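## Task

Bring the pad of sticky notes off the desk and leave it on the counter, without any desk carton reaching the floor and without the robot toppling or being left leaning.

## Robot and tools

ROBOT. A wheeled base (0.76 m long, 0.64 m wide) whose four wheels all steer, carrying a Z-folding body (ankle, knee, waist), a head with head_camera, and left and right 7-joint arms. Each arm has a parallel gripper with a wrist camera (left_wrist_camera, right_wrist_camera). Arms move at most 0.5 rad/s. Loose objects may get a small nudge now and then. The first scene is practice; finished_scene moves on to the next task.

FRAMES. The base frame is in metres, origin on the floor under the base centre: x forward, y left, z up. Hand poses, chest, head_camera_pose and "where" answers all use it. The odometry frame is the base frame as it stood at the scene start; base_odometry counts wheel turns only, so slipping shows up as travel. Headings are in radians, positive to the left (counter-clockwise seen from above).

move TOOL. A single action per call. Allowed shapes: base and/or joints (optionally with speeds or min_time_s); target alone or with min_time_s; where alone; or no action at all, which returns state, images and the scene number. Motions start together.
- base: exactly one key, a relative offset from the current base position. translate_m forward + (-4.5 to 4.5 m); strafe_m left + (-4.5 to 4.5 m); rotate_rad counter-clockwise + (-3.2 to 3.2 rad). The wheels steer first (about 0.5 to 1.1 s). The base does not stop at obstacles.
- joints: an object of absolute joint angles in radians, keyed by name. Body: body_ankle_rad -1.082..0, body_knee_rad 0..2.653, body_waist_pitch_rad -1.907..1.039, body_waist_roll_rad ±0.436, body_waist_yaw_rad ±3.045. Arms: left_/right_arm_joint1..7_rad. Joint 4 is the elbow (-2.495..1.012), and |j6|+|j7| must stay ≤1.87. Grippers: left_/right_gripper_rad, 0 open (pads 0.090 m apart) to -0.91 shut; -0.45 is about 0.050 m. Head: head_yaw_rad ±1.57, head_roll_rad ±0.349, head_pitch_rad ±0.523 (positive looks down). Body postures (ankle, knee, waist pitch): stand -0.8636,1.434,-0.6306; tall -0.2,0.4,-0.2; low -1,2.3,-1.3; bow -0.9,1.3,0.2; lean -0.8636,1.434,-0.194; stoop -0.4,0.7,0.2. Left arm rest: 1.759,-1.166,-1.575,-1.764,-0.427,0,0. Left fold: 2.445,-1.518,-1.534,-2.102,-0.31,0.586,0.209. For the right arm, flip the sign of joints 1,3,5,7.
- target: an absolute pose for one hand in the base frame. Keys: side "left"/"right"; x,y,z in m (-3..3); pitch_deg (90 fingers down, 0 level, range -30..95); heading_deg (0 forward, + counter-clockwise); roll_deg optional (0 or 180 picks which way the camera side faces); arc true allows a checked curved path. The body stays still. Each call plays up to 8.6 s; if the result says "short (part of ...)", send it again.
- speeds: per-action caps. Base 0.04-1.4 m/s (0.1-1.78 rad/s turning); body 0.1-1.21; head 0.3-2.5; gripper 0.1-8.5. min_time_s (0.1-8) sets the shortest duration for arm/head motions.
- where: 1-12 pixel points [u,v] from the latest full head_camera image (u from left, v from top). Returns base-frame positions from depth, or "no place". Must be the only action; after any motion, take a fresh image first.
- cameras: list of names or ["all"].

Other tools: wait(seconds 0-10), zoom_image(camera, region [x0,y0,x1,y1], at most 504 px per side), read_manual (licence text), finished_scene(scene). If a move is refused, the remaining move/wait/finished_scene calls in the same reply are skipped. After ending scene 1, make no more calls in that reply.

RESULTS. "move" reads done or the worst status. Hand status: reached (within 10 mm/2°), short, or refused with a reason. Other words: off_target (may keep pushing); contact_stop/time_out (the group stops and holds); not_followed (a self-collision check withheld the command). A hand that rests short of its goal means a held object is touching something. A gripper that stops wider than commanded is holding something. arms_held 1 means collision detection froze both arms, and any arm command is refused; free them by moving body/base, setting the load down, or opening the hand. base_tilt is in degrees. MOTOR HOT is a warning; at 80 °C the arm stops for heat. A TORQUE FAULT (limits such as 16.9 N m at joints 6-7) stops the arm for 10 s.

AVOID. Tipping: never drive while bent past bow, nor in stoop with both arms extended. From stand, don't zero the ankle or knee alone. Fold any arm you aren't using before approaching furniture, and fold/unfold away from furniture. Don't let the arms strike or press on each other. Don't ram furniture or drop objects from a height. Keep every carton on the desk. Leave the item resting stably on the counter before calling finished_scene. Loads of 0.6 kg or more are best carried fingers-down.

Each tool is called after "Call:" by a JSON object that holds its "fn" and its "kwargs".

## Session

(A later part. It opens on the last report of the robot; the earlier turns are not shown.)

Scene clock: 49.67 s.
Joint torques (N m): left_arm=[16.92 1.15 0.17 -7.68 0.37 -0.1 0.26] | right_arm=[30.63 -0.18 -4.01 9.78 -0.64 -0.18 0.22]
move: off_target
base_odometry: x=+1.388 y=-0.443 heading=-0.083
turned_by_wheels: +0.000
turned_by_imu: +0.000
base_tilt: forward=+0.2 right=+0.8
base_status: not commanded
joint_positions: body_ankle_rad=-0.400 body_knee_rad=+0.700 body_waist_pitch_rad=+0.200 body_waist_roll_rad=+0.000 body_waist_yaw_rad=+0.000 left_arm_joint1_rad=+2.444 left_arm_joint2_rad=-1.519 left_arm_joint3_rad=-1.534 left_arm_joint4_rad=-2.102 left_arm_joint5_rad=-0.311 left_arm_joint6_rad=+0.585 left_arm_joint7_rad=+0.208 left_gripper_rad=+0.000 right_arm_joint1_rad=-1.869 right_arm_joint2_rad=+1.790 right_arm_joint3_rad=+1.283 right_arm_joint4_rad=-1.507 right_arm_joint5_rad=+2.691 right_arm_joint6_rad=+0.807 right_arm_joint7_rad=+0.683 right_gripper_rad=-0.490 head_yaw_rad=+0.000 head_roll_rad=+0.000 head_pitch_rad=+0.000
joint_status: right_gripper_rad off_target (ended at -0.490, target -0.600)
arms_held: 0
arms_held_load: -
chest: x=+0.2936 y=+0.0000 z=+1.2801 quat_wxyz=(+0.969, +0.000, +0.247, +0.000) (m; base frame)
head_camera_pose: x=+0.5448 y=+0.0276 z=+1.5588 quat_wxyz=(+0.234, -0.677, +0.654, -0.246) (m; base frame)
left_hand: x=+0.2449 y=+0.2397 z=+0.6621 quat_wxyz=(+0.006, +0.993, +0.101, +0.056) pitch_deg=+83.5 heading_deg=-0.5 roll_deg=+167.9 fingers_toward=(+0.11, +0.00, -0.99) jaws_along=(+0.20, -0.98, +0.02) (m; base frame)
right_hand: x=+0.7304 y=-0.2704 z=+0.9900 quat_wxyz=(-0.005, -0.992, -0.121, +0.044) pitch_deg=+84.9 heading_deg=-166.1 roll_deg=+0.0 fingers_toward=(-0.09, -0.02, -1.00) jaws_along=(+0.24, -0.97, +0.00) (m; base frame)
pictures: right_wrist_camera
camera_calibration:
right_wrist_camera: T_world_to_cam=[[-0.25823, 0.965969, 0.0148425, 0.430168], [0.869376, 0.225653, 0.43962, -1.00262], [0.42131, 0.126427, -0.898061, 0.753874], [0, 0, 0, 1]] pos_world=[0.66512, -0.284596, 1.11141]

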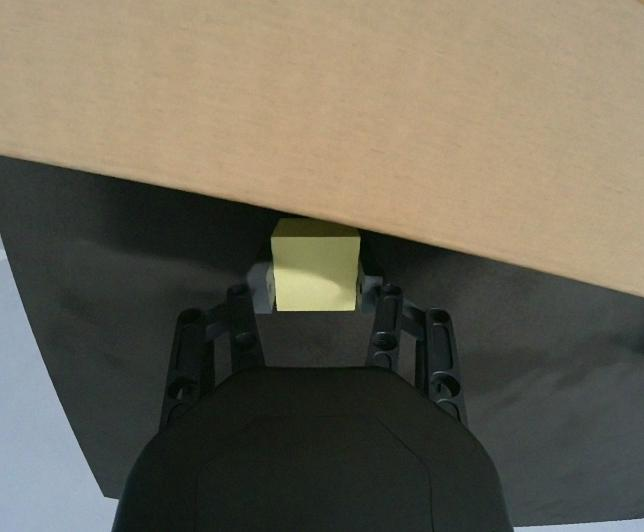

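Call:
{"fn": "move", "kwargs": {"joints": {"right_gripper_rad":-0.7}}}

Call:
{"fn": "move", "kwargs": {"target": {"side":"right","x":0.75,"y":-0.265,"z":1.13,"pitch_deg":80,"heading_deg":14,"roll_deg":180,"arc":true}, "cameras": ["head_camera"]}}

Scene clock: 51.70 s.
Joint torques (N m): left_arm=[16.77 0.93 0.33 -7.59 0.41 -0.13 0.28] | right_arm=[30.27 -0.15 -4.34 9.91 -0.57 -0.19 0.24]
move: off_target
base_odometry: x=+1.388 y=-0.443 heading=-0.083
turned_by_wheels: +0.000
turned_by_imu: +0.000
base_tilt: forward=+0.2 right=+0.7
base_status: not commanded
joint_positions: body_ankle_rad=-0.400 body_knee_rad=+0.700 body_waist_pitch_rad=+0.200 body_waist_roll_rad=+0.000 body_waist_yaw_rad=+0.000 left_arm_joint1_rad=+2.444 left_arm_joint2_rad=-1.519 left_arm_joint3_rad=-1.534 left_arm_joint4_rad=-2.102 left_arm_joint5_rad=-0.311 left_arm_joint6_rad=+0.585 left_arm_joint7_rad=+0.208 left_gripper_rad=+0.000 right_arm_joint1_rad=-1.869 right_arm_joint2_rad=+1.790 right_arm_joint3_rad=+1.283 right_arm_joint4_rad=-1.507 right_arm_joint5_rad=+2.691 right_arm_joint6_rad=+0.807 right_arm_joint7_rad=+0.683 right_gripper_rad=-0.490 head_yaw_rad=+0.000 head_roll_rad=+0.000 head_pitch_rad=+0.000
joint_status: right_gripper_rad off_target (ended at -0.490, target -0.700)
arms_held: 0
arms_held_load: -
chest: x=+0.2936 y=+0.0000 z=+1.2801 quat_wxyz=(+0.969, +0.000, +0.247, +0.000) (m; base frame)
head_camera_pose: x=+0.5448 y=+0.0276 z=+1.5588 quat_wxyz=(+0.234, -0.677, +0.654, -0.246) (m; base frame)
left_hand: x=+0.2449 y=+0.2397 z=+0.6621 quat_wxyz=(+0.006, +0.993, +0.101, +0.056) pitch_deg=+83.5 heading_deg=-0.5 roll_deg=+167.9 fingers_toward=(+0.11, +0.00, -0.99) jaws_along=(+0.20, -0.98, +0.02) (m; base frame)
right_hand: x=+0.7304 y=-0.2704 z=+0.9900 quat_wxyz=(-0.005, -0.992, -0.121, +0.044) pitch_deg=+84.9 heading_deg=-166.1 roll_deg=+0.0 fingers_toward=(-0.09, -0.02, -1.00) jaws_along=(+0.24, -0.97, +0.00) (m; base frame)
pictures: none

Scene clock: 53.37 s.
Joint torques (N m): left_arm=[16.49 1.29 0.35 -7.65 0.39 -0.1 0.29] | right_arm=[25.13 -1.37 -3.83 12.02 -0.3 -0.59 0.15]
move: done
base_odometry: x=+1.388 y=-0.443 heading=-0.083
turned_by_wheels: +0.000
turned_by_imu: +0.000
base_tilt: forward=+0.2 right=+0.9
base_status: not commanded
joint_positions: body_ankle_rad=-0.400 body_knee_rad=+0.700 body_waist_pitch_rad=+0.200 body_waist_roll_rad=+0.000 body_waist_yaw_rad=+0.000 left_arm_joint1_rad=+2.444 left_arm_joint2_rad=-1.519 left_arm_joint3_rad=-1.534 left_arm_joint4_rad=-2.102 left_arm_joint5_rad=-0.311 left_arm_joint6_rad=+0.585 left_arm_joint7_rad=+0.208 left_gripper_rad=+0.000 right_arm_joint1_rad=-1.471 right_arm_joint2_rad=+1.793 right_arm_joint3_rad=+1.276 right_arm_joint4_rad=-1.661 right_arm_joint5_rad=+2.640 right_arm_joint6_rad=+0.762 right_arm_joint7_rad=+0.769 right_gripper_rad=-0.490 head_yaw_rad=+0.000 head_roll_rad=+0.000 head_pitch_rad=+0.000
joint_status: not commanded
arms_held: 0
arms_held_load: -
chest: x=+0.2936 y=+0.0000 z=+1.2801 quat_wxyz=(+0.969, +0.000, +0.247, +0.000) (m; base frame)
head_camera_pose: x=+0.5448 y=+0.0276 z=+1.5588 quat_wxyz=(+0.234, -0.677, +0.654, -0.246) (m; base frame)
left_hand: x=+0.2449 y=+0.2397 z=+0.6621 quat_wxyz=(+0.006, +0.993, +0.101, +0.056) pitch_deg=+83.5 heading_deg=-0.5 roll_deg=+167.9 fingers_toward=(+0.11, +0.00, -0.99) jaws_along=(+0.20, -0.98, +0.02) (m; base frame)
right_hand: x=+0.7495 y=-0.2649 z=+1.1286 quat_wxyz=(+0.010, -0.989, -0.121, -0.085) pitch_deg=+80.2 heading_deg=+13.7 roll_deg=+179.7 fingers_toward=(+0.17, +0.04, -0.99) jaws_along=(+0.24, -0.97, +0.00) (m; base frame)
right_hand_status: reached (straight line, to end with the hand's camera side backward, planned for 1.2 s): 1 mm and 0.2 deg off.
pictures: head_camera
camera_calibration:
head_camera: T_world_to_cam=[[0.0251196, -0.999327, 0.0267403, -0.027742], [-0.769509, -0.0364038, -0.637597, 1.41416], [0.638141, -0.0045607, -0.769906, 0.852576], [0, 0, 0, 1]] pos_world=[0.544839, 0.0276457, 1.55881]

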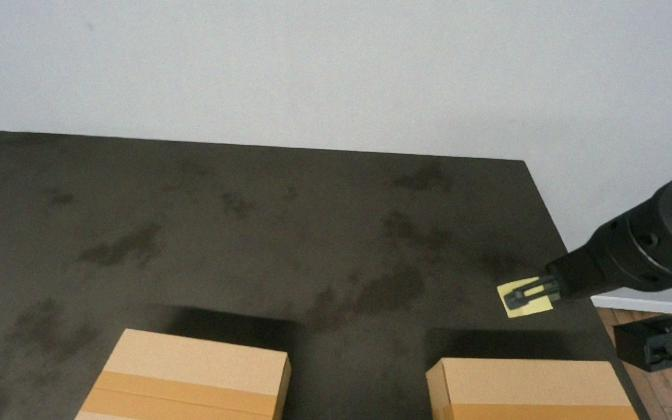

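Call:
{"fn": "move", "kwargs": {"base": {"translate_m":-0.7}}}

Call:
{"fn": "move", "kwargs": {"base": {"rotate_rad":-3.14}, "cameras": ["head_camera"]}}

Call:
{"fn": "move", "kwargs": {"base": {"translate_m":1.5}, "cameras": ["head_camera"]}}

Scene clock: 58.30 s.
Joint torques (N m): left_arm=[15.89 0.81 0.22 -8.11 0.39 -0.1 0.33] | right_arm=[24.09 -1.48 -3.9 12.42 0.06 -0.43 0.08]
move: done
base_odometry: x=+0.691 y=-0.386 heading=-0.086
turned_by_wheels: -0.003
turned_by_imu: -0.002
base_tilt: forward=+0.3 right=+0.9
base_status: done
joint_positions: body_ankle_rad=-0.400 body_knee_rad=+0.700 body_waist_pitch_rad=+0.200 body_waist_roll_rad=+0.000 body_waist_yaw_rad=+0.000 left_arm_joint1_rad=+2.445 left_arm_joint2_rad=-1.519 left_arm_joint3_rad=-1.534 left_arm_joint4_rad=-2.102 left_arm_joint5_rad=-0.311 left_arm_joint6_rad=+0.585 left_arm_joint7_rad=+0.208 left_gripper_rad=+0.000 right_arm_joint1_rad=-1.469 right_arm_joint2_rad=+1.792 right_arm_joint3_rad=+1.276 right_arm_joint4_rad=-1.662 right_arm_joint5_rad=+2.640 right_arm_joint6_rad=+0.762 right_arm_joint7_rad=+0.770 right_gripper_rad=-0.490 head_yaw_rad=+0.000 head_roll_rad=+0.000 head_pitch_rad=+0.000
joint_status: not commanded
arms_held: 0
arms_held_load: -
chest: x=+0.2933 y=+0.0000 z=+1.2801 quat_wxyz=(+0.969, +0.000, +0.247, +0.000) (m; base frame)
head_camera_pose: x=+0.5445 y=+0.0276 z=+1.5590 quat_wxyz=(+0.234, -0.677, +0.653, -0.246) (m; base frame)
left_hand: x=+0.2436 y=+0.2397 z=+0.6621 quat_wxyz=(+0.006, +0.993, +0.101, +0.055) pitch_deg=+83.6 heading_deg=-0.5 roll_deg=+167.9 fingers_toward=(+0.11, +0.00, -0.99) jaws_along=(+0.20, -0.98, +0.02) (m; base frame)
right_hand: x=+0.7495 y=-0.2648 z=+1.1298 quat_wxyz=(+0.010, -0.989, -0.121, -0.086) pitch_deg=+80.0 heading_deg=+13.8 roll_deg=+179.8 fingers_toward=(+0.17, +0.04, -0.98) jaws_along=(+0.24, -0.97, +0.00) (m; base frame)
pictures: none

Scene clock: 63.87 s.
Joint torques (N m): left_arm=[16.58 1.06 0.37 -8.12 0.45 -0.12 0.28] | right_arm=[24.37 0.09 -3.85 12.46 0.11 -0.43 0.03]
move: done
base_odometry: x=+0.691 y=-0.387 heading=+3.057
turned_by_wheels: -3.140
turned_by_imu: -3.121
base_tilt: forward=+0.2 right=+0.8
base_status: done
joint_positions: body_ankle_rad=-0.400 body_knee_rad=+0.700 body_waist_pitch_rad=+0.200 body_waist_roll_rad=+0.000 body_waist_yaw_rad=+0.000 left_arm_joint1_rad=+2.444 left_arm_joint2_rad=-1.518 left_arm_joint3_rad=-1.534 left_arm_joint4_rad=-2.102 left_arm_joint5_rad=-0.311 left_arm_joint6_rad=+0.585 left_arm_joint7_rad=+0.208 left_gripper_rad=+0.000 right_arm_joint1_rad=-1.469 right_arm_joint2_rad=+1.790 right_arm_joint3_rad=+1.275 right_arm_joint4_rad=-1.662 right_arm_joint5_rad=+2.639 right_arm_joint6_rad=+0.762 right_arm_joint7_rad=+0.770 right_gripper_rad=-0.490 head_yaw_rad=+0.000 head_roll_rad=+0.000 head_pitch_rad=+0.000
joint_status: not commanded
arms_held: 0
arms_held_load: -
chest: x=+0.2933 y=-0.0001 z=+1.2801 quat_wxyz=(+0.969, +0.000, +0.247, +0.000) (m; base frame)
head_camera_pose: x=+0.5445 y=+0.0275 z=+1.5590 quat_wxyz=(+0.234, -0.677, +0.654, -0.246) (m; base frame)
left_hand: x=+0.2441 y=+0.2399 z=+0.6620 quat_wxyz=(+0.006, +0.993, +0.101, +0.056) pitch_deg=+83.6 heading_deg=-0.2 roll_deg=+168.2 fingers_toward=(+0.11, +0.00, -0.99) jaws_along=(+0.20, -0.98, +0.02) (m; base frame)
right_hand: x=+0.7493 y=-0.2652 z=+1.1295 quat_wxyz=(+0.011, -0.989, -0.121, -0.086) pitch_deg=+80.1 heading_deg=+14.5 roll_deg=+180.5 fingers_toward=(+0.17, +0.04, -0.98) jaws_along=(+0.24, -0.97, +0.00) (m; base frame)
pictures: head_camera
camera_calibration:
head_camera: T_world_to_cam=[[0.0249651, -0.99933, 0.0267667, -0.0277967], [-0.769196, -0.0363041, -0.637981, 1.41448], [0.638526, -0.00466154, -0.769586, 0.852217], [0, 0, 0, 1]] pos_world=[0.54454, 0.0275457, 1.55901]

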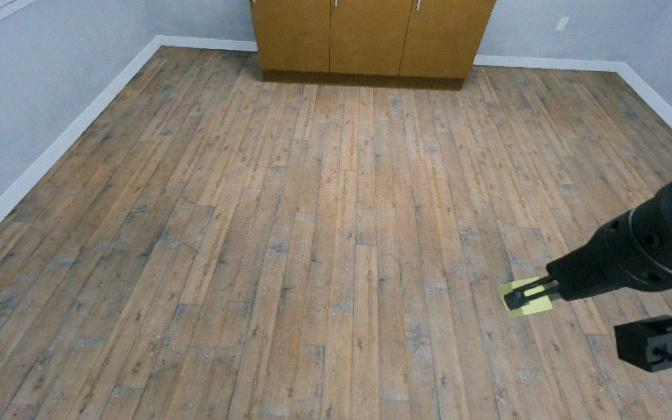

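Scene clock: 69.57 s.
Joint torques (N m): left_arm=[16.63 0.75 0.47 -7.86 0.41 -0.13 0.29] | right_arm=[24.31 -0.6 -4.04 12.17 -0.01 -0.45 0.07]
move: done
base_odometry: x=-0.804 y=-0.267 heading=+3.061
turned_by_wheels: +0.003
turned_by_imu: +0.000
base_tilt: forward=+0.3 right=+0.8
base_status: done
joint_positions: body_ankle_rad=-0.400 body_knee_rad=+0.700 body_waist_pitch_rad=+0.200 body_waist_roll_rad=+0.000 body_waist_yaw_rad=+0.000 left_arm_joint1_rad=+2.444 left_arm_joint2_rad=-1.518 left_arm_joint3_rad=-1.534 left_arm_joint4_rad=-2.102 left_arm_joint5_rad=-0.311 left_arm_joint6_rad=+0.585 left_arm_joint7_rad=+0.208 left_gripper_rad=+0.000 right_arm_joint1_rad=-1.470 right_arm_joint2_rad=+1.790 right_arm_joint3_rad=+1.276 right_arm_joint4_rad=-1.662 right_arm_joint5_rad=+2.639 right_arm_joint6_rad=+0.762 right_arm_joint7_rad=+0.770 right_gripper_rad=-0.490 head_yaw_rad=+0.000 head_roll_rad=+0.000 head_pitch_rad=+0.000
joint_status: not commanded
arms_held: 0
arms_held_load: -
chest: x=+0.2937 y=+0.0000 z=+1.2800 quat_wxyz=(+0.969, +0.000, +0.248, +0.000) (m; base frame)
head_camera_pose: x=+0.5450 y=+0.0276 z=+1.5587 quat_wxyz=(+0.234, -0.677, +0.654, -0.246) (m; base frame)
left_hand: x=+0.2447 y=+0.2399 z=+0.6620 quat_wxyz=(+0.006, +0.993, +0.101, +0.056) pitch_deg=+83.6 heading_deg=-0.2 roll_deg=+168.2 fingers_toward=(+0.11, +0.00, -0.99) jaws_along=(+0.20, -0.98, +0.02) (m; base frame)
right_hand: x=+0.7496 y=-0.2650 z=+1.1289 quat_wxyz=(+0.011, -0.989, -0.121, -0.085) pitch_deg=+80.1 heading_deg=+14.5 roll_deg=+180.6 fingers_toward=(+0.17, +0.04, -0.99) jaws_along=(+0.24, -0.97, +0.00) (m; base frame)
pictures: head_camera
camera_calibration:
head_camera: T_world_to_cam=[[0.0250616, -0.999326, 0.0268118, -0.0279217], [-0.769642, -0.0364038, -0.637438, 1.41399], [0.637984, -0.00466029, -0.770035, 0.852726], [0, 0, 0, 1]] pos_world=[0.544939, 0.0275456, 1.55871]

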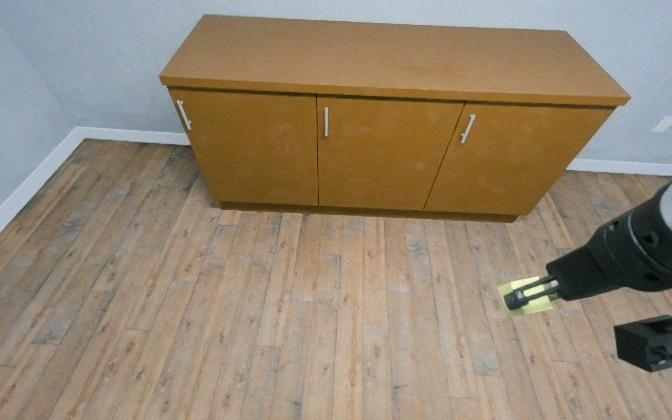

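Call:
{"fn": "move", "kwargs": {"where": [[175,80],[590,95],[400,85]]}}

Scene clock: 70.20 s.
Joint torques (N m): left_arm=[16.51 0.97 0.43 -8.06 0.36 -0.19 0.32] | right_arm=[24.99 -0.18 -3.86 12.38 0.27 -0.47 0.07]
base_odometry: x=-0.804 y=-0.267 heading=+3.061
turned_by_wheels: +0.000
turned_by_imu: +0.000
base_tilt: forward=+0.3 right=+0.9
where, head_camera: pixel (175, 80): x +1.689, y +0.650, z +0.914; pixel (590, 95): x +1.679, y -0.925, z +0.923; pixel (400, 85): x +1.692, y -0.205, z +0.927. By the robot's depth camera.
base_status: done
joint_positions: body_ankle_rad=-0.400 body_knee_rad=+0.700 body_waist_pitch_rad=+0.200 body_waist_roll_rad=+0.000 body_waist_yaw_rad=+0.000 left_arm_joint1_rad=+2.444 left_arm_joint2_rad=-1.518 left_arm_joint3_rad=-1.534 left_arm_joint4_rad=-2.102 left_arm_joint5_rad=-0.311 left_arm_joint6_rad=+0.585 left_arm_joint7_rad=+0.208 left_gripper_rad=+0.000 right_arm_joint1_rad=-1.470 right_arm_joint2_rad=+1.790 right_arm_joint3_rad=+1.276 right_arm_joint4_rad=-1.662 right_arm_joint5_rad=+2.639 right_arm_joint6_rad=+0.762 right_arm_joint7_rad=+0.770 right_gripper_rad=-0.490 head_yaw_rad=+0.000 head_roll_rad=+0.000 head_pitch_rad=+0.000
joint_status: not commanded
arms_held: 0
arms_held_load: -
chest: x=+0.2937 y=+0.0000 z=+1.2800 quat_wxyz=(+0.969, +0.000, +0.248, +0.000) (m; base frame)
head_camera_pose: x=+0.5450 y=+0.0276 z=+1.5587 quat_wxyz=(+0.234, -0.677, +0.654, -0.246) (m; base frame)
left_hand: x=+0.2447 y=+0.2399 z=+0.6620 quat_wxyz=(+0.006, +0.993, +0.101, +0.056) pitch_deg=+83.6 heading_deg=-0.2 roll_deg=+168.2 fingers_toward=(+0.11, +0.00, -0.99) jaws_along=(+0.20, -0.98, +0.02) (m; base frame)
right_hand: x=+0.7496 y=-0.2650 z=+1.1289 quat_wxyz=(+0.011, -0.989, -0.121, -0.085) pitch_deg=+80.1 heading_deg=+14.5 roll_deg=+180.6 fingers_toward=(+0.17, +0.04, -0.99) jaws_along=(+0.24, -0.97, +0.00) (m; base frame)
pictures: none

Call:
{"fn": "move", "kwargs": {"base": {"translate_m":1.15}}}

Call:
{"fn": "move", "kwargs": {"target": {"side":"right","x":0.75,"y":-0.265,"z":0.975,"pitch_deg":95,"heading_deg":14,"roll_deg":180,"arc":true}, "cameras": ["head_camera","right_wrist_camera"]}}

Call:
{"fn": "move", "kwargs": {"where": [[400,200],[440,270],[430,330]]}}

Scene clock: 76.27 s.
Joint torques (N m): left_arm=[16.65 1.17 0.57 -8.06 0.39 -0.08 0.31] | right_arm=[23.84 -0.09 -3.88 12.28 0.09 -0.46 -0.06]
move: done
base_odometry: x=-1.951 y=-0.177 heading=+3.063
turned_by_wheels: +0.003
turned_by_imu: +0.001
base_tilt: forward=+0.4 right=+0.8
base_status: done
joint_positions: body_ankle_rad=-0.400 body_knee_rad=+0.700 body_waist_pitch_rad=+0.200 body_waist_roll_rad=+0.000 body_waist_yaw_rad=+0.000 left_arm_joint1_rad=+2.444 left_arm_joint2_rad=-1.518 left_arm_joint3_rad=-1.534 left_arm_joint4_rad=-2.102 left_arm_joint5_rad=-0.311 left_arm_joint6_rad=+0.585 left_arm_joint7_rad=+0.208 left_gripper_rad=+0.000 right_arm_joint1_rad=-1.470 right_arm_joint2_rad=+1.790 right_arm_joint3_rad=+1.276 right_arm_joint4_rad=-1.662 right_arm_joint5_rad=+2.639 right_arm_joint6_rad=+0.762 right_arm_joint7_rad=+0.770 right_gripper_rad=-0.490 head_yaw_rad=+0.000 head_roll_rad=+0.000 head_pitch_rad=+0.000
joint_status: not commanded
arms_held: 0
arms_held_load: -
chest: x=+0.2937 y=+0.0000 z=+1.2800 quat_wxyz=(+0.969, +0.000, +0.248, +0.000) (m; base frame)
head_camera_pose: x=+0.5449 y=+0.0276 z=+1.5587 quat_wxyz=(+0.234, -0.677, +0.654, -0.246) (m; base frame)
left_hand: x=+0.2444 y=+0.2399 z=+0.6619 quat_wxyz=(+0.006, +0.993, +0.101, +0.056) pitch_deg=+83.6 heading_deg=-0.2 roll_deg=+168.2 fingers_toward=(+0.11, +0.00, -0.99) jaws_along=(+0.20, -0.98, +0.02) (m; base frame)
right_hand: x=+0.7496 y=-0.2649 z=+1.1288 quat_wxyz=(+0.011, -0.989, -0.121, -0.085) pitch_deg=+80.1 heading_deg=+14.5 roll_deg=+180.6 fingers_toward=(+0.17, +0.04, -0.99) jaws_along=(+0.24, -0.97, +0.00) (m; base frame)
pictures: none

Scene clock: 78.07 s.
Joint torques (N m): left_arm=[16.54 1.05 0.46 -7.97 0.28 -0.05 0.3] | right_arm=[30.74 -1.65 -4.56 10.16 0.58 0.31 -0.47]
move: done
base_odometry: x=-1.951 y=-0.177 heading=+3.063
turned_by_wheels: +0.000
turned_by_imu: +0.000
base_tilt: forward=+0.3 right=+1.0
base_status: not commanded
joint_positions: body_ankle_rad=-0.400 body_knee_rad=+0.700 body_waist_pitch_rad=+0.200 body_waist_roll_rad=+0.000 body_waist_yaw_rad=+0.000 left_arm_joint1_rad=+2.444 left_arm_joint2_rad=-1.518 left_arm_joint3_rad=-1.534 left_arm_joint4_rad=-2.102 left_arm_joint5_rad=-0.311 left_arm_joint6_rad=+0.585 left_arm_joint7_rad=+0.208 left_gripper_rad=+0.000 right_arm_joint1_rad=-1.951 right_arm_joint2_rad=+1.785 right_arm_joint3_rad=+1.283 right_arm_joint4_rad=-1.407 right_arm_joint5_rad=+2.711 right_arm_joint6_rad=+0.830 right_arm_joint7_rad=+0.672 right_gripper_rad=-0.490 head_yaw_rad=+0.000 head_roll_rad=+0.000 head_pitch_rad=+0.000
joint_status: not commanded
arms_held: 0
arms_held_load: -
chest: x=+0.2937 y=+0.0000 z=+1.2800 quat_wxyz=(+0.969, +0.000, +0.248, +0.000) (m; base frame)
head_camera_pose: x=+0.5449 y=+0.0276 z=+1.5588 quat_wxyz=(+0.234, -0.677, +0.654, -0.246) (m; base frame)
left_hand: x=+0.2444 y=+0.2399 z=+0.6619 quat_wxyz=(+0.006, +0.993, +0.101, +0.056) pitch_deg=+83.6 heading_deg=-0.2 roll_deg=+168.2 fingers_toward=(+0.11, +0.00, -0.99) jaws_along=(+0.20, -0.98, +0.02) (m; base frame)
right_hand: x=+0.7499 y=-0.2644 z=+0.9751 quat_wxyz=(-0.006, -0.991, -0.123, +0.043) pitch_deg=+85.0 heading_deg=-165.8 roll_deg=+0.0 fingers_toward=(-0.08, -0.02, -1.00) jaws_along=(+0.24, -0.97, +0.00) (m; base frame)
right_hand_status: reached (straight line, to end with the hand's camera side backward, planned for 1.3 s): 1 mm and 0.2 deg off.
pictures: head_camera, right_wrist_camera
camera_calibration:
head_camera: T_world_to_cam=[[0.0250526, -0.999326, 0.0268179, -0.027929], [-0.769462, -0.0364021, -0.637654, 1.41429], [0.638201, -0.00466044, -0.769856, 0.852405], [0, 0, 0, 1]] pos_world=[0.54494, 0.0275456, 1.55881]
right_wrist_camera: T_world_to_cam=[[-0.263411, 0.964595, 0.0130805, 0.434906], [0.867276, 0.230855, 0.441064, -1.01283], [0.422429, 0.127526, -0.89738, 0.7302], [0, 0, 0, 1]] pos_world=[0.684508, -0.27881, 1.0963]

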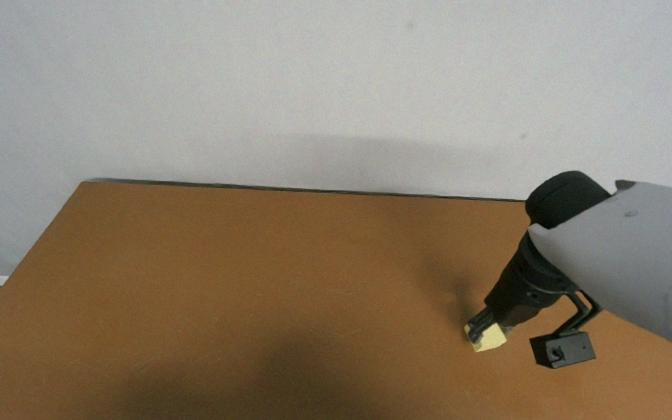

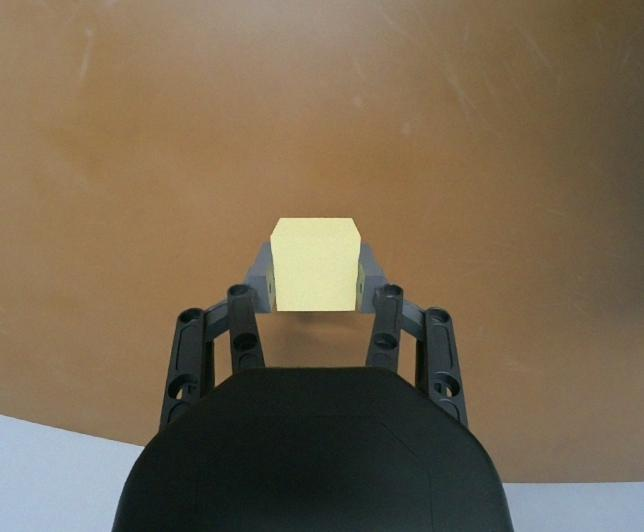

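Scene clock: 78.07 s.
Joint torques (N m): left_arm=[16.54 1.05 0.46 -7.97 0.28 -0.05 0.3] | right_arm=[30.74 -1.65 -4.56 10.16 0.58 0.31 -0.47]
base_odometry: x=-1.951 y=-0.177 heading=+3.063
turned_by_wheels: +0.000
turned_by_imu: +0.000
base_tilt: forward=+0.3 right=+1.0
where, head_camera: pixel (400, 200): x +1.117, y -0.148, z +0.918; pixel (440, 270): x +0.911, y -0.218, z +0.916; pixel (430, 330): x +0.774, y -0.172, z +0.917. By the robot's depth camera.
base_status: not commanded
joint_positions: body_ankle_rad=-0.400 body_knee_rad=+0.700 body_waist_pitch_rad=+0.200 body_waist_roll_rad=+0.000 body_waist_yaw_rad=+0.000 left_arm_joint1_rad=+2.444 left_arm_joint2_rad=-1.518 left_arm_joint3_rad=-1.534 left_arm_joint4_rad=-2.102 left_arm_joint5_rad=-0.311 left_arm_joint6_rad=+0.585 left_arm_joint7_rad=+0.208 left_gripper_rad=+0.000 right_arm_joint1_rad=-1.951 right_arm_joint2_rad=+1.785 right_arm_joint3_rad=+1.283 right_arm_joint4_rad=-1.407 right_arm_joint5_rad=+2.711 right_arm_joint6_rad=+0.830 right_arm_joint7_rad=+0.672 right_gripper_rad=-0.490 head_yaw_rad=+0.000 head_roll_rad=+0.000 head_pitch_rad=+0.000
joint_status: not commanded
arms_held: 0
arms_held_load: -
chest: x=+0.2937 y=+0.0000 z=+1.2800 quat_wxyz=(+0.969, +0.000, +0.248, +0.000) (m; base frame)
head_camera_pose: x=+0.5449 y=+0.0276 z=+1.5588 quat_wxyz=(+0.234, -0.677, +0.654, -0.246) (m; base frame)
left_hand: x=+0.2444 y=+0.2399 z=+0.6619 quat_wxyz=(+0.006, +0.993, +0.101, +0.056) pitch_deg=+83.6 heading_deg=-0.2 roll_deg=+168.2 fingers_toward=(+0.11, +0.00, -0.99) jaws_along=(+0.20, -0.98, +0.02) (m; base frame)
right_hand: x=+0.7499 y=-0.2644 z=+0.9751 quat_wxyz=(-0.006, -0.991, -0.123, +0.043) pitch_deg=+85.0 heading_deg=-165.8 roll_deg=+0.0 fingers_toward=(-0.08, -0.02, -1.00) jaws_along=(+0.24, -0.97, +0.00) (m; base frame)
right_hand_status: reached (straight line, to end with the hand's camera side backward, planned for 1.3 s): 1 mm and 0.2 deg off.
pictures: none

Call:
{"fn": "move", "kwargs": {"target": {"side":"right","x":0.75,"y":-0.265,"z":0.953,"pitch_deg":95,"heading_deg":14,"roll_deg":180}, "min_time_s": 1}}

Call:
{"fn": "move", "kwargs": {"joints": {"right_gripper_rad":-0.1}, "speeds": {"right_gripper_rad":0.4}}}

Call:
{"fn": "move", "kwargs": {"target": {"side":"right","x":0.75,"y":-0.265,"z":1.08,"pitch_deg":87,"heading_deg":14,"roll_deg":180,"arc":true}, "cameras": ["head_camera","right_wrist_camera"]}}

Scene clock: 80.90 s.
Joint torques (N m): left_arm=[16.55 1.15 0.35 -7.94 0.34 -0.14 0.27] | right_arm=[31.22 -0.43 -4.72 10.05 0.43 -0.17 -0.46]
move: done
base_odometry: x=-1.951 y=-0.177 heading=+3.063
turned_by_wheels: +0.000
turned_by_imu: +0.000
base_tilt: forward=+0.2 right=+0.9
base_status: not commanded
joint_positions: body_ankle_rad=-0.400 body_knee_rad=+0.700 body_waist_pitch_rad=+0.200 body_waist_roll_rad=+0.000 body_waist_yaw_rad=+0.000 left_arm_joint1_rad=+2.444 left_arm_joint2_rad=-1.518 left_arm_joint3_rad=-1.534 left_arm_joint4_rad=-2.102 left_arm_joint5_rad=-0.311 left_arm_joint6_rad=+0.585 left_arm_joint7_rad=+0.208 left_gripper_rad=+0.000 right_arm_joint1_rad=-1.999 right_arm_joint2_rad=+1.785 right_arm_joint3_rad=+1.279 right_arm_joint4_rad=-1.403 right_arm_joint5_rad=+2.752 right_arm_joint6_rad=+0.798 right_arm_joint7_rad=+0.637 right_gripper_rad=-0.490 head_yaw_rad=+0.000 head_roll_rad=+0.000 head_pitch_rad=+0.000
joint_status: not commanded
arms_held: 0
arms_held_load: -
chest: x=+0.2937 y=+0.0000 z=+1.2800 quat_wxyz=(+0.969, +0.000, +0.248, +0.000) (m; base frame)
head_camera_pose: x=+0.5449 y=+0.0276 z=+1.5588 quat_wxyz=(+0.234, -0.677, +0.654, -0.246) (m; base frame)
left_hand: x=+0.2444 y=+0.2399 z=+0.6619 quat_wxyz=(+0.006, +0.993, +0.101, +0.056) pitch_deg=+83.6 heading_deg=-0.2 roll_deg=+168.2 fingers_toward=(+0.11, +0.00, -0.99) jaws_along=(+0.20, -0.98, +0.02) (m; base frame)
right_hand: x=+0.7496 y=-0.2648 z=+0.9533 quat_wxyz=(-0.005, -0.992, -0.122, +0.044) pitch_deg=+85.0 heading_deg=-166.0 roll_deg=+0.0 fingers_toward=(-0.09, -0.02, -1.00) jaws_along=(+0.24, -0.97, +0.00) (m; base frame)
right_hand_status: reached (straight line, to end with the hand's camera side backward, planned for 1.0 s): 1 mm and 0.1 deg off.
pictures: none

Scene clock: 82.73 s.
Joint torques (N m): left_arm=[16.75 1.07 0.42 -8.02 0.33 -0.19 0.28] | right_arm=[30.66 -0.43 -4.59 9.84 0.32 -0.17 -0.38]
move: done
base_odometry: x=-1.951 y=-0.177 heading=+3.063
turned_by_wheels: +0.000
turned_by_imu: +0.000
base_tilt: forward=+0.2 right=+0.9
base_status: not commanded
joint_positions: body_ankle_rad=-0.400 body_knee_rad=+0.700 body_waist_pitch_rad=+0.200 body_waist_roll_rad=+0.000 body_waist_yaw_rad=+0.000 left_arm_joint1_rad=+2.444 left_arm_joint2_rad=-1.518 left_arm_joint3_rad=-1.534 left_arm_joint4_rad=-2.102 left_arm_joint5_rad=-0.311 left_arm_joint6_rad=+0.585 left_arm_joint7_rad=+0.208 left_gripper_rad=+0.000 right_arm_joint1_rad=-1.999 right_arm_joint2_rad=+1.785 right_arm_joint3_rad=+1.279 right_arm_joint4_rad=-1.403 right_arm_joint5_rad=+2.752 right_arm_joint6_rad=+0.798 right_arm_joint7_rad=+0.637 right_gripper_rad=-0.101 head_yaw_rad=+0.000 head_roll_rad=+0.000 head_pitch_rad=+0.000
joint_status: all done
arms_held: 0
arms_held_load: -
chest: x=+0.2937 y=+0.0000 z=+1.2800 quat_wxyz=(+0.969, +0.000, +0.248, +0.000) (m; base frame)
head_camera_pose: x=+0.5449 y=+0.0276 z=+1.5588 quat_wxyz=(+0.234, -0.677, +0.654, -0.246) (m; base frame)
left_hand: x=+0.2444 y=+0.2399 z=+0.6619 quat_wxyz=(+0.006, +0.993, +0.101, +0.056) pitch_deg=+83.6 heading_deg=-0.2 roll_deg=+168.2 fingers_toward=(+0.11, +0.00, -0.99) jaws_along=(+0.20, -0.98, +0.02) (m; base frame)
right_hand: x=+0.7497 y=-0.2649 z=+0.9534 quat_wxyz=(-0.005, -0.992, -0.122, +0.044) pitch_deg=+85.0 heading_deg=-166.0 roll_deg=+0.0 fingers_toward=(-0.09, -0.02, -1.00) jaws_along=(+0.24, -0.97, +0.00) (m; base frame)
pictures: none

Scene clock: 84.30 s.
Joint torques (N m): left_arm=[16.65 0.86 0.46 -8.06 0.37 -0.09 0.27] | right_arm=[27.85 -2 -3.93 11.21 -0.49 0.06 0.19]
move: done
base_odometry: x=-1.951 y=-0.177 heading=+3.063
turned_by_wheels: +0.000
turned_by_imu: +0.000
base_tilt: forward=+0.3 right=+0.8
base_status: not commanded
joint_positions: body_ankle_rad=-0.400 body_knee_rad=+0.700 body_waist_pitch_rad=+0.200 body_waist_roll_rad=+0.000 body_waist_yaw_rad=+0.000 left_arm_joint1_rad=+2.444 left_arm_joint2_rad=-1.518 left_arm_joint3_rad=-1.534 left_arm_joint4_rad=-2.102 left_arm_joint5_rad=-0.311 left_arm_joint6_rad=+0.585 left_arm_joint7_rad=+0.208 left_gripper_rad=+0.000 right_arm_joint1_rad=-1.641 right_arm_joint2_rad=+1.789 right_arm_joint3_rad=+1.284 right_arm_joint4_rad=-1.560 right_arm_joint5_rad=+2.634 right_arm_joint6_rad=+0.818 right_arm_joint7_rad=+0.758 right_gripper_rad=-0.100 head_yaw_rad=+0.000 head_roll_rad=+0.000 head_pitch_rad=+0.000
joint_status: not commanded
arms_held: 0
arms_held_load: -
chest: x=+0.2937 y=+0.0000 z=+1.2800 quat_wxyz=(+0.969, +0.000, +0.248, +0.000) (m; base frame)
head_camera_pose: x=+0.5449 y=+0.0276 z=+1.5587 quat_wxyz=(+0.234, -0.677, +0.654, -0.246) (m; base frame)
left_hand: x=+0.2444 y=+0.2399 z=+0.6619 quat_wxyz=(+0.006, +0.993, +0.101, +0.056) pitch_deg=+83.6 heading_deg=-0.2 roll_deg=+168.2 fingers_toward=(+0.11, +0.00, -0.99) jaws_along=(+0.20, -0.98, +0.02) (m; base frame)
right_hand: x=+0.7501 y=-0.2651 z=+1.0792 quat_wxyz=(+0.002, -0.992, -0.122, -0.026) pitch_deg=+87.1 heading_deg=-166.0 roll_deg=+0.0 fingers_toward=(+0.05, +0.01, -1.00) jaws_along=(+0.24, -0.97, +0.00) (m; base frame)
right_hand_status: reached (straight line, to end with the hand's camera side backward, planned for 1.1 s): 1 mm and 0.1 deg off.
pictures: head_camera, right_wrist_camera
camera_calibration:
head_camera: T_world_to_cam=[[0.0250576, -0.999326, 0.026812, -0.0279198], [-0.769601, -0.0364011, -0.637486, 1.41404], [0.638033, -0.00466067, -0.769995, 0.852637], [0, 0, 0, 1]] pos_world=[0.544939, 0.0275456, 1.55871]
right_wrist_camera: T_world_to_cam=[[-0.263025, 0.964747, 0.00898797, 0.438438], [0.799993, 0.212881, 0.560975, -1.14254], [0.539286, 0.154741, -0.827784, 0.668042], [0, 0, 0, 1]] pos_world=[0.669076, -0.283131, 1.18999]

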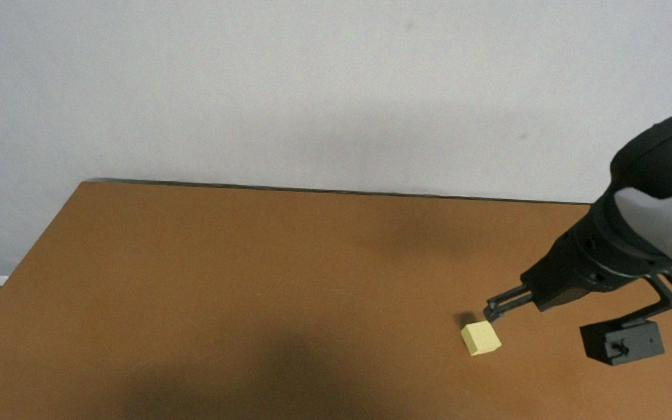

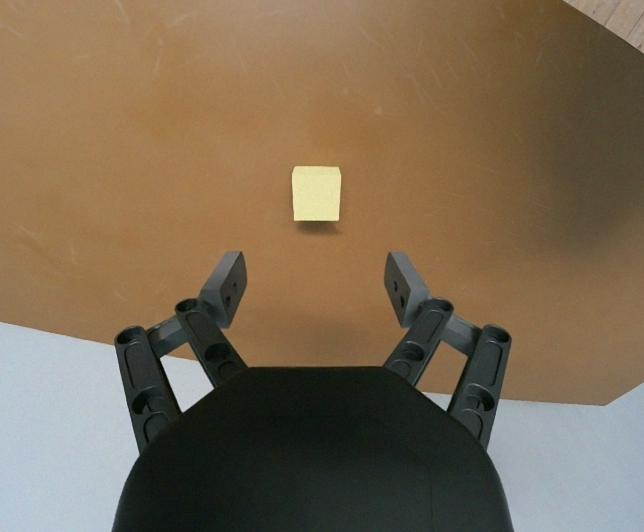

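Call:
{"fn": "finished_scene", "kwargs": {"scene": 3}}

The scene is finished: the task was done.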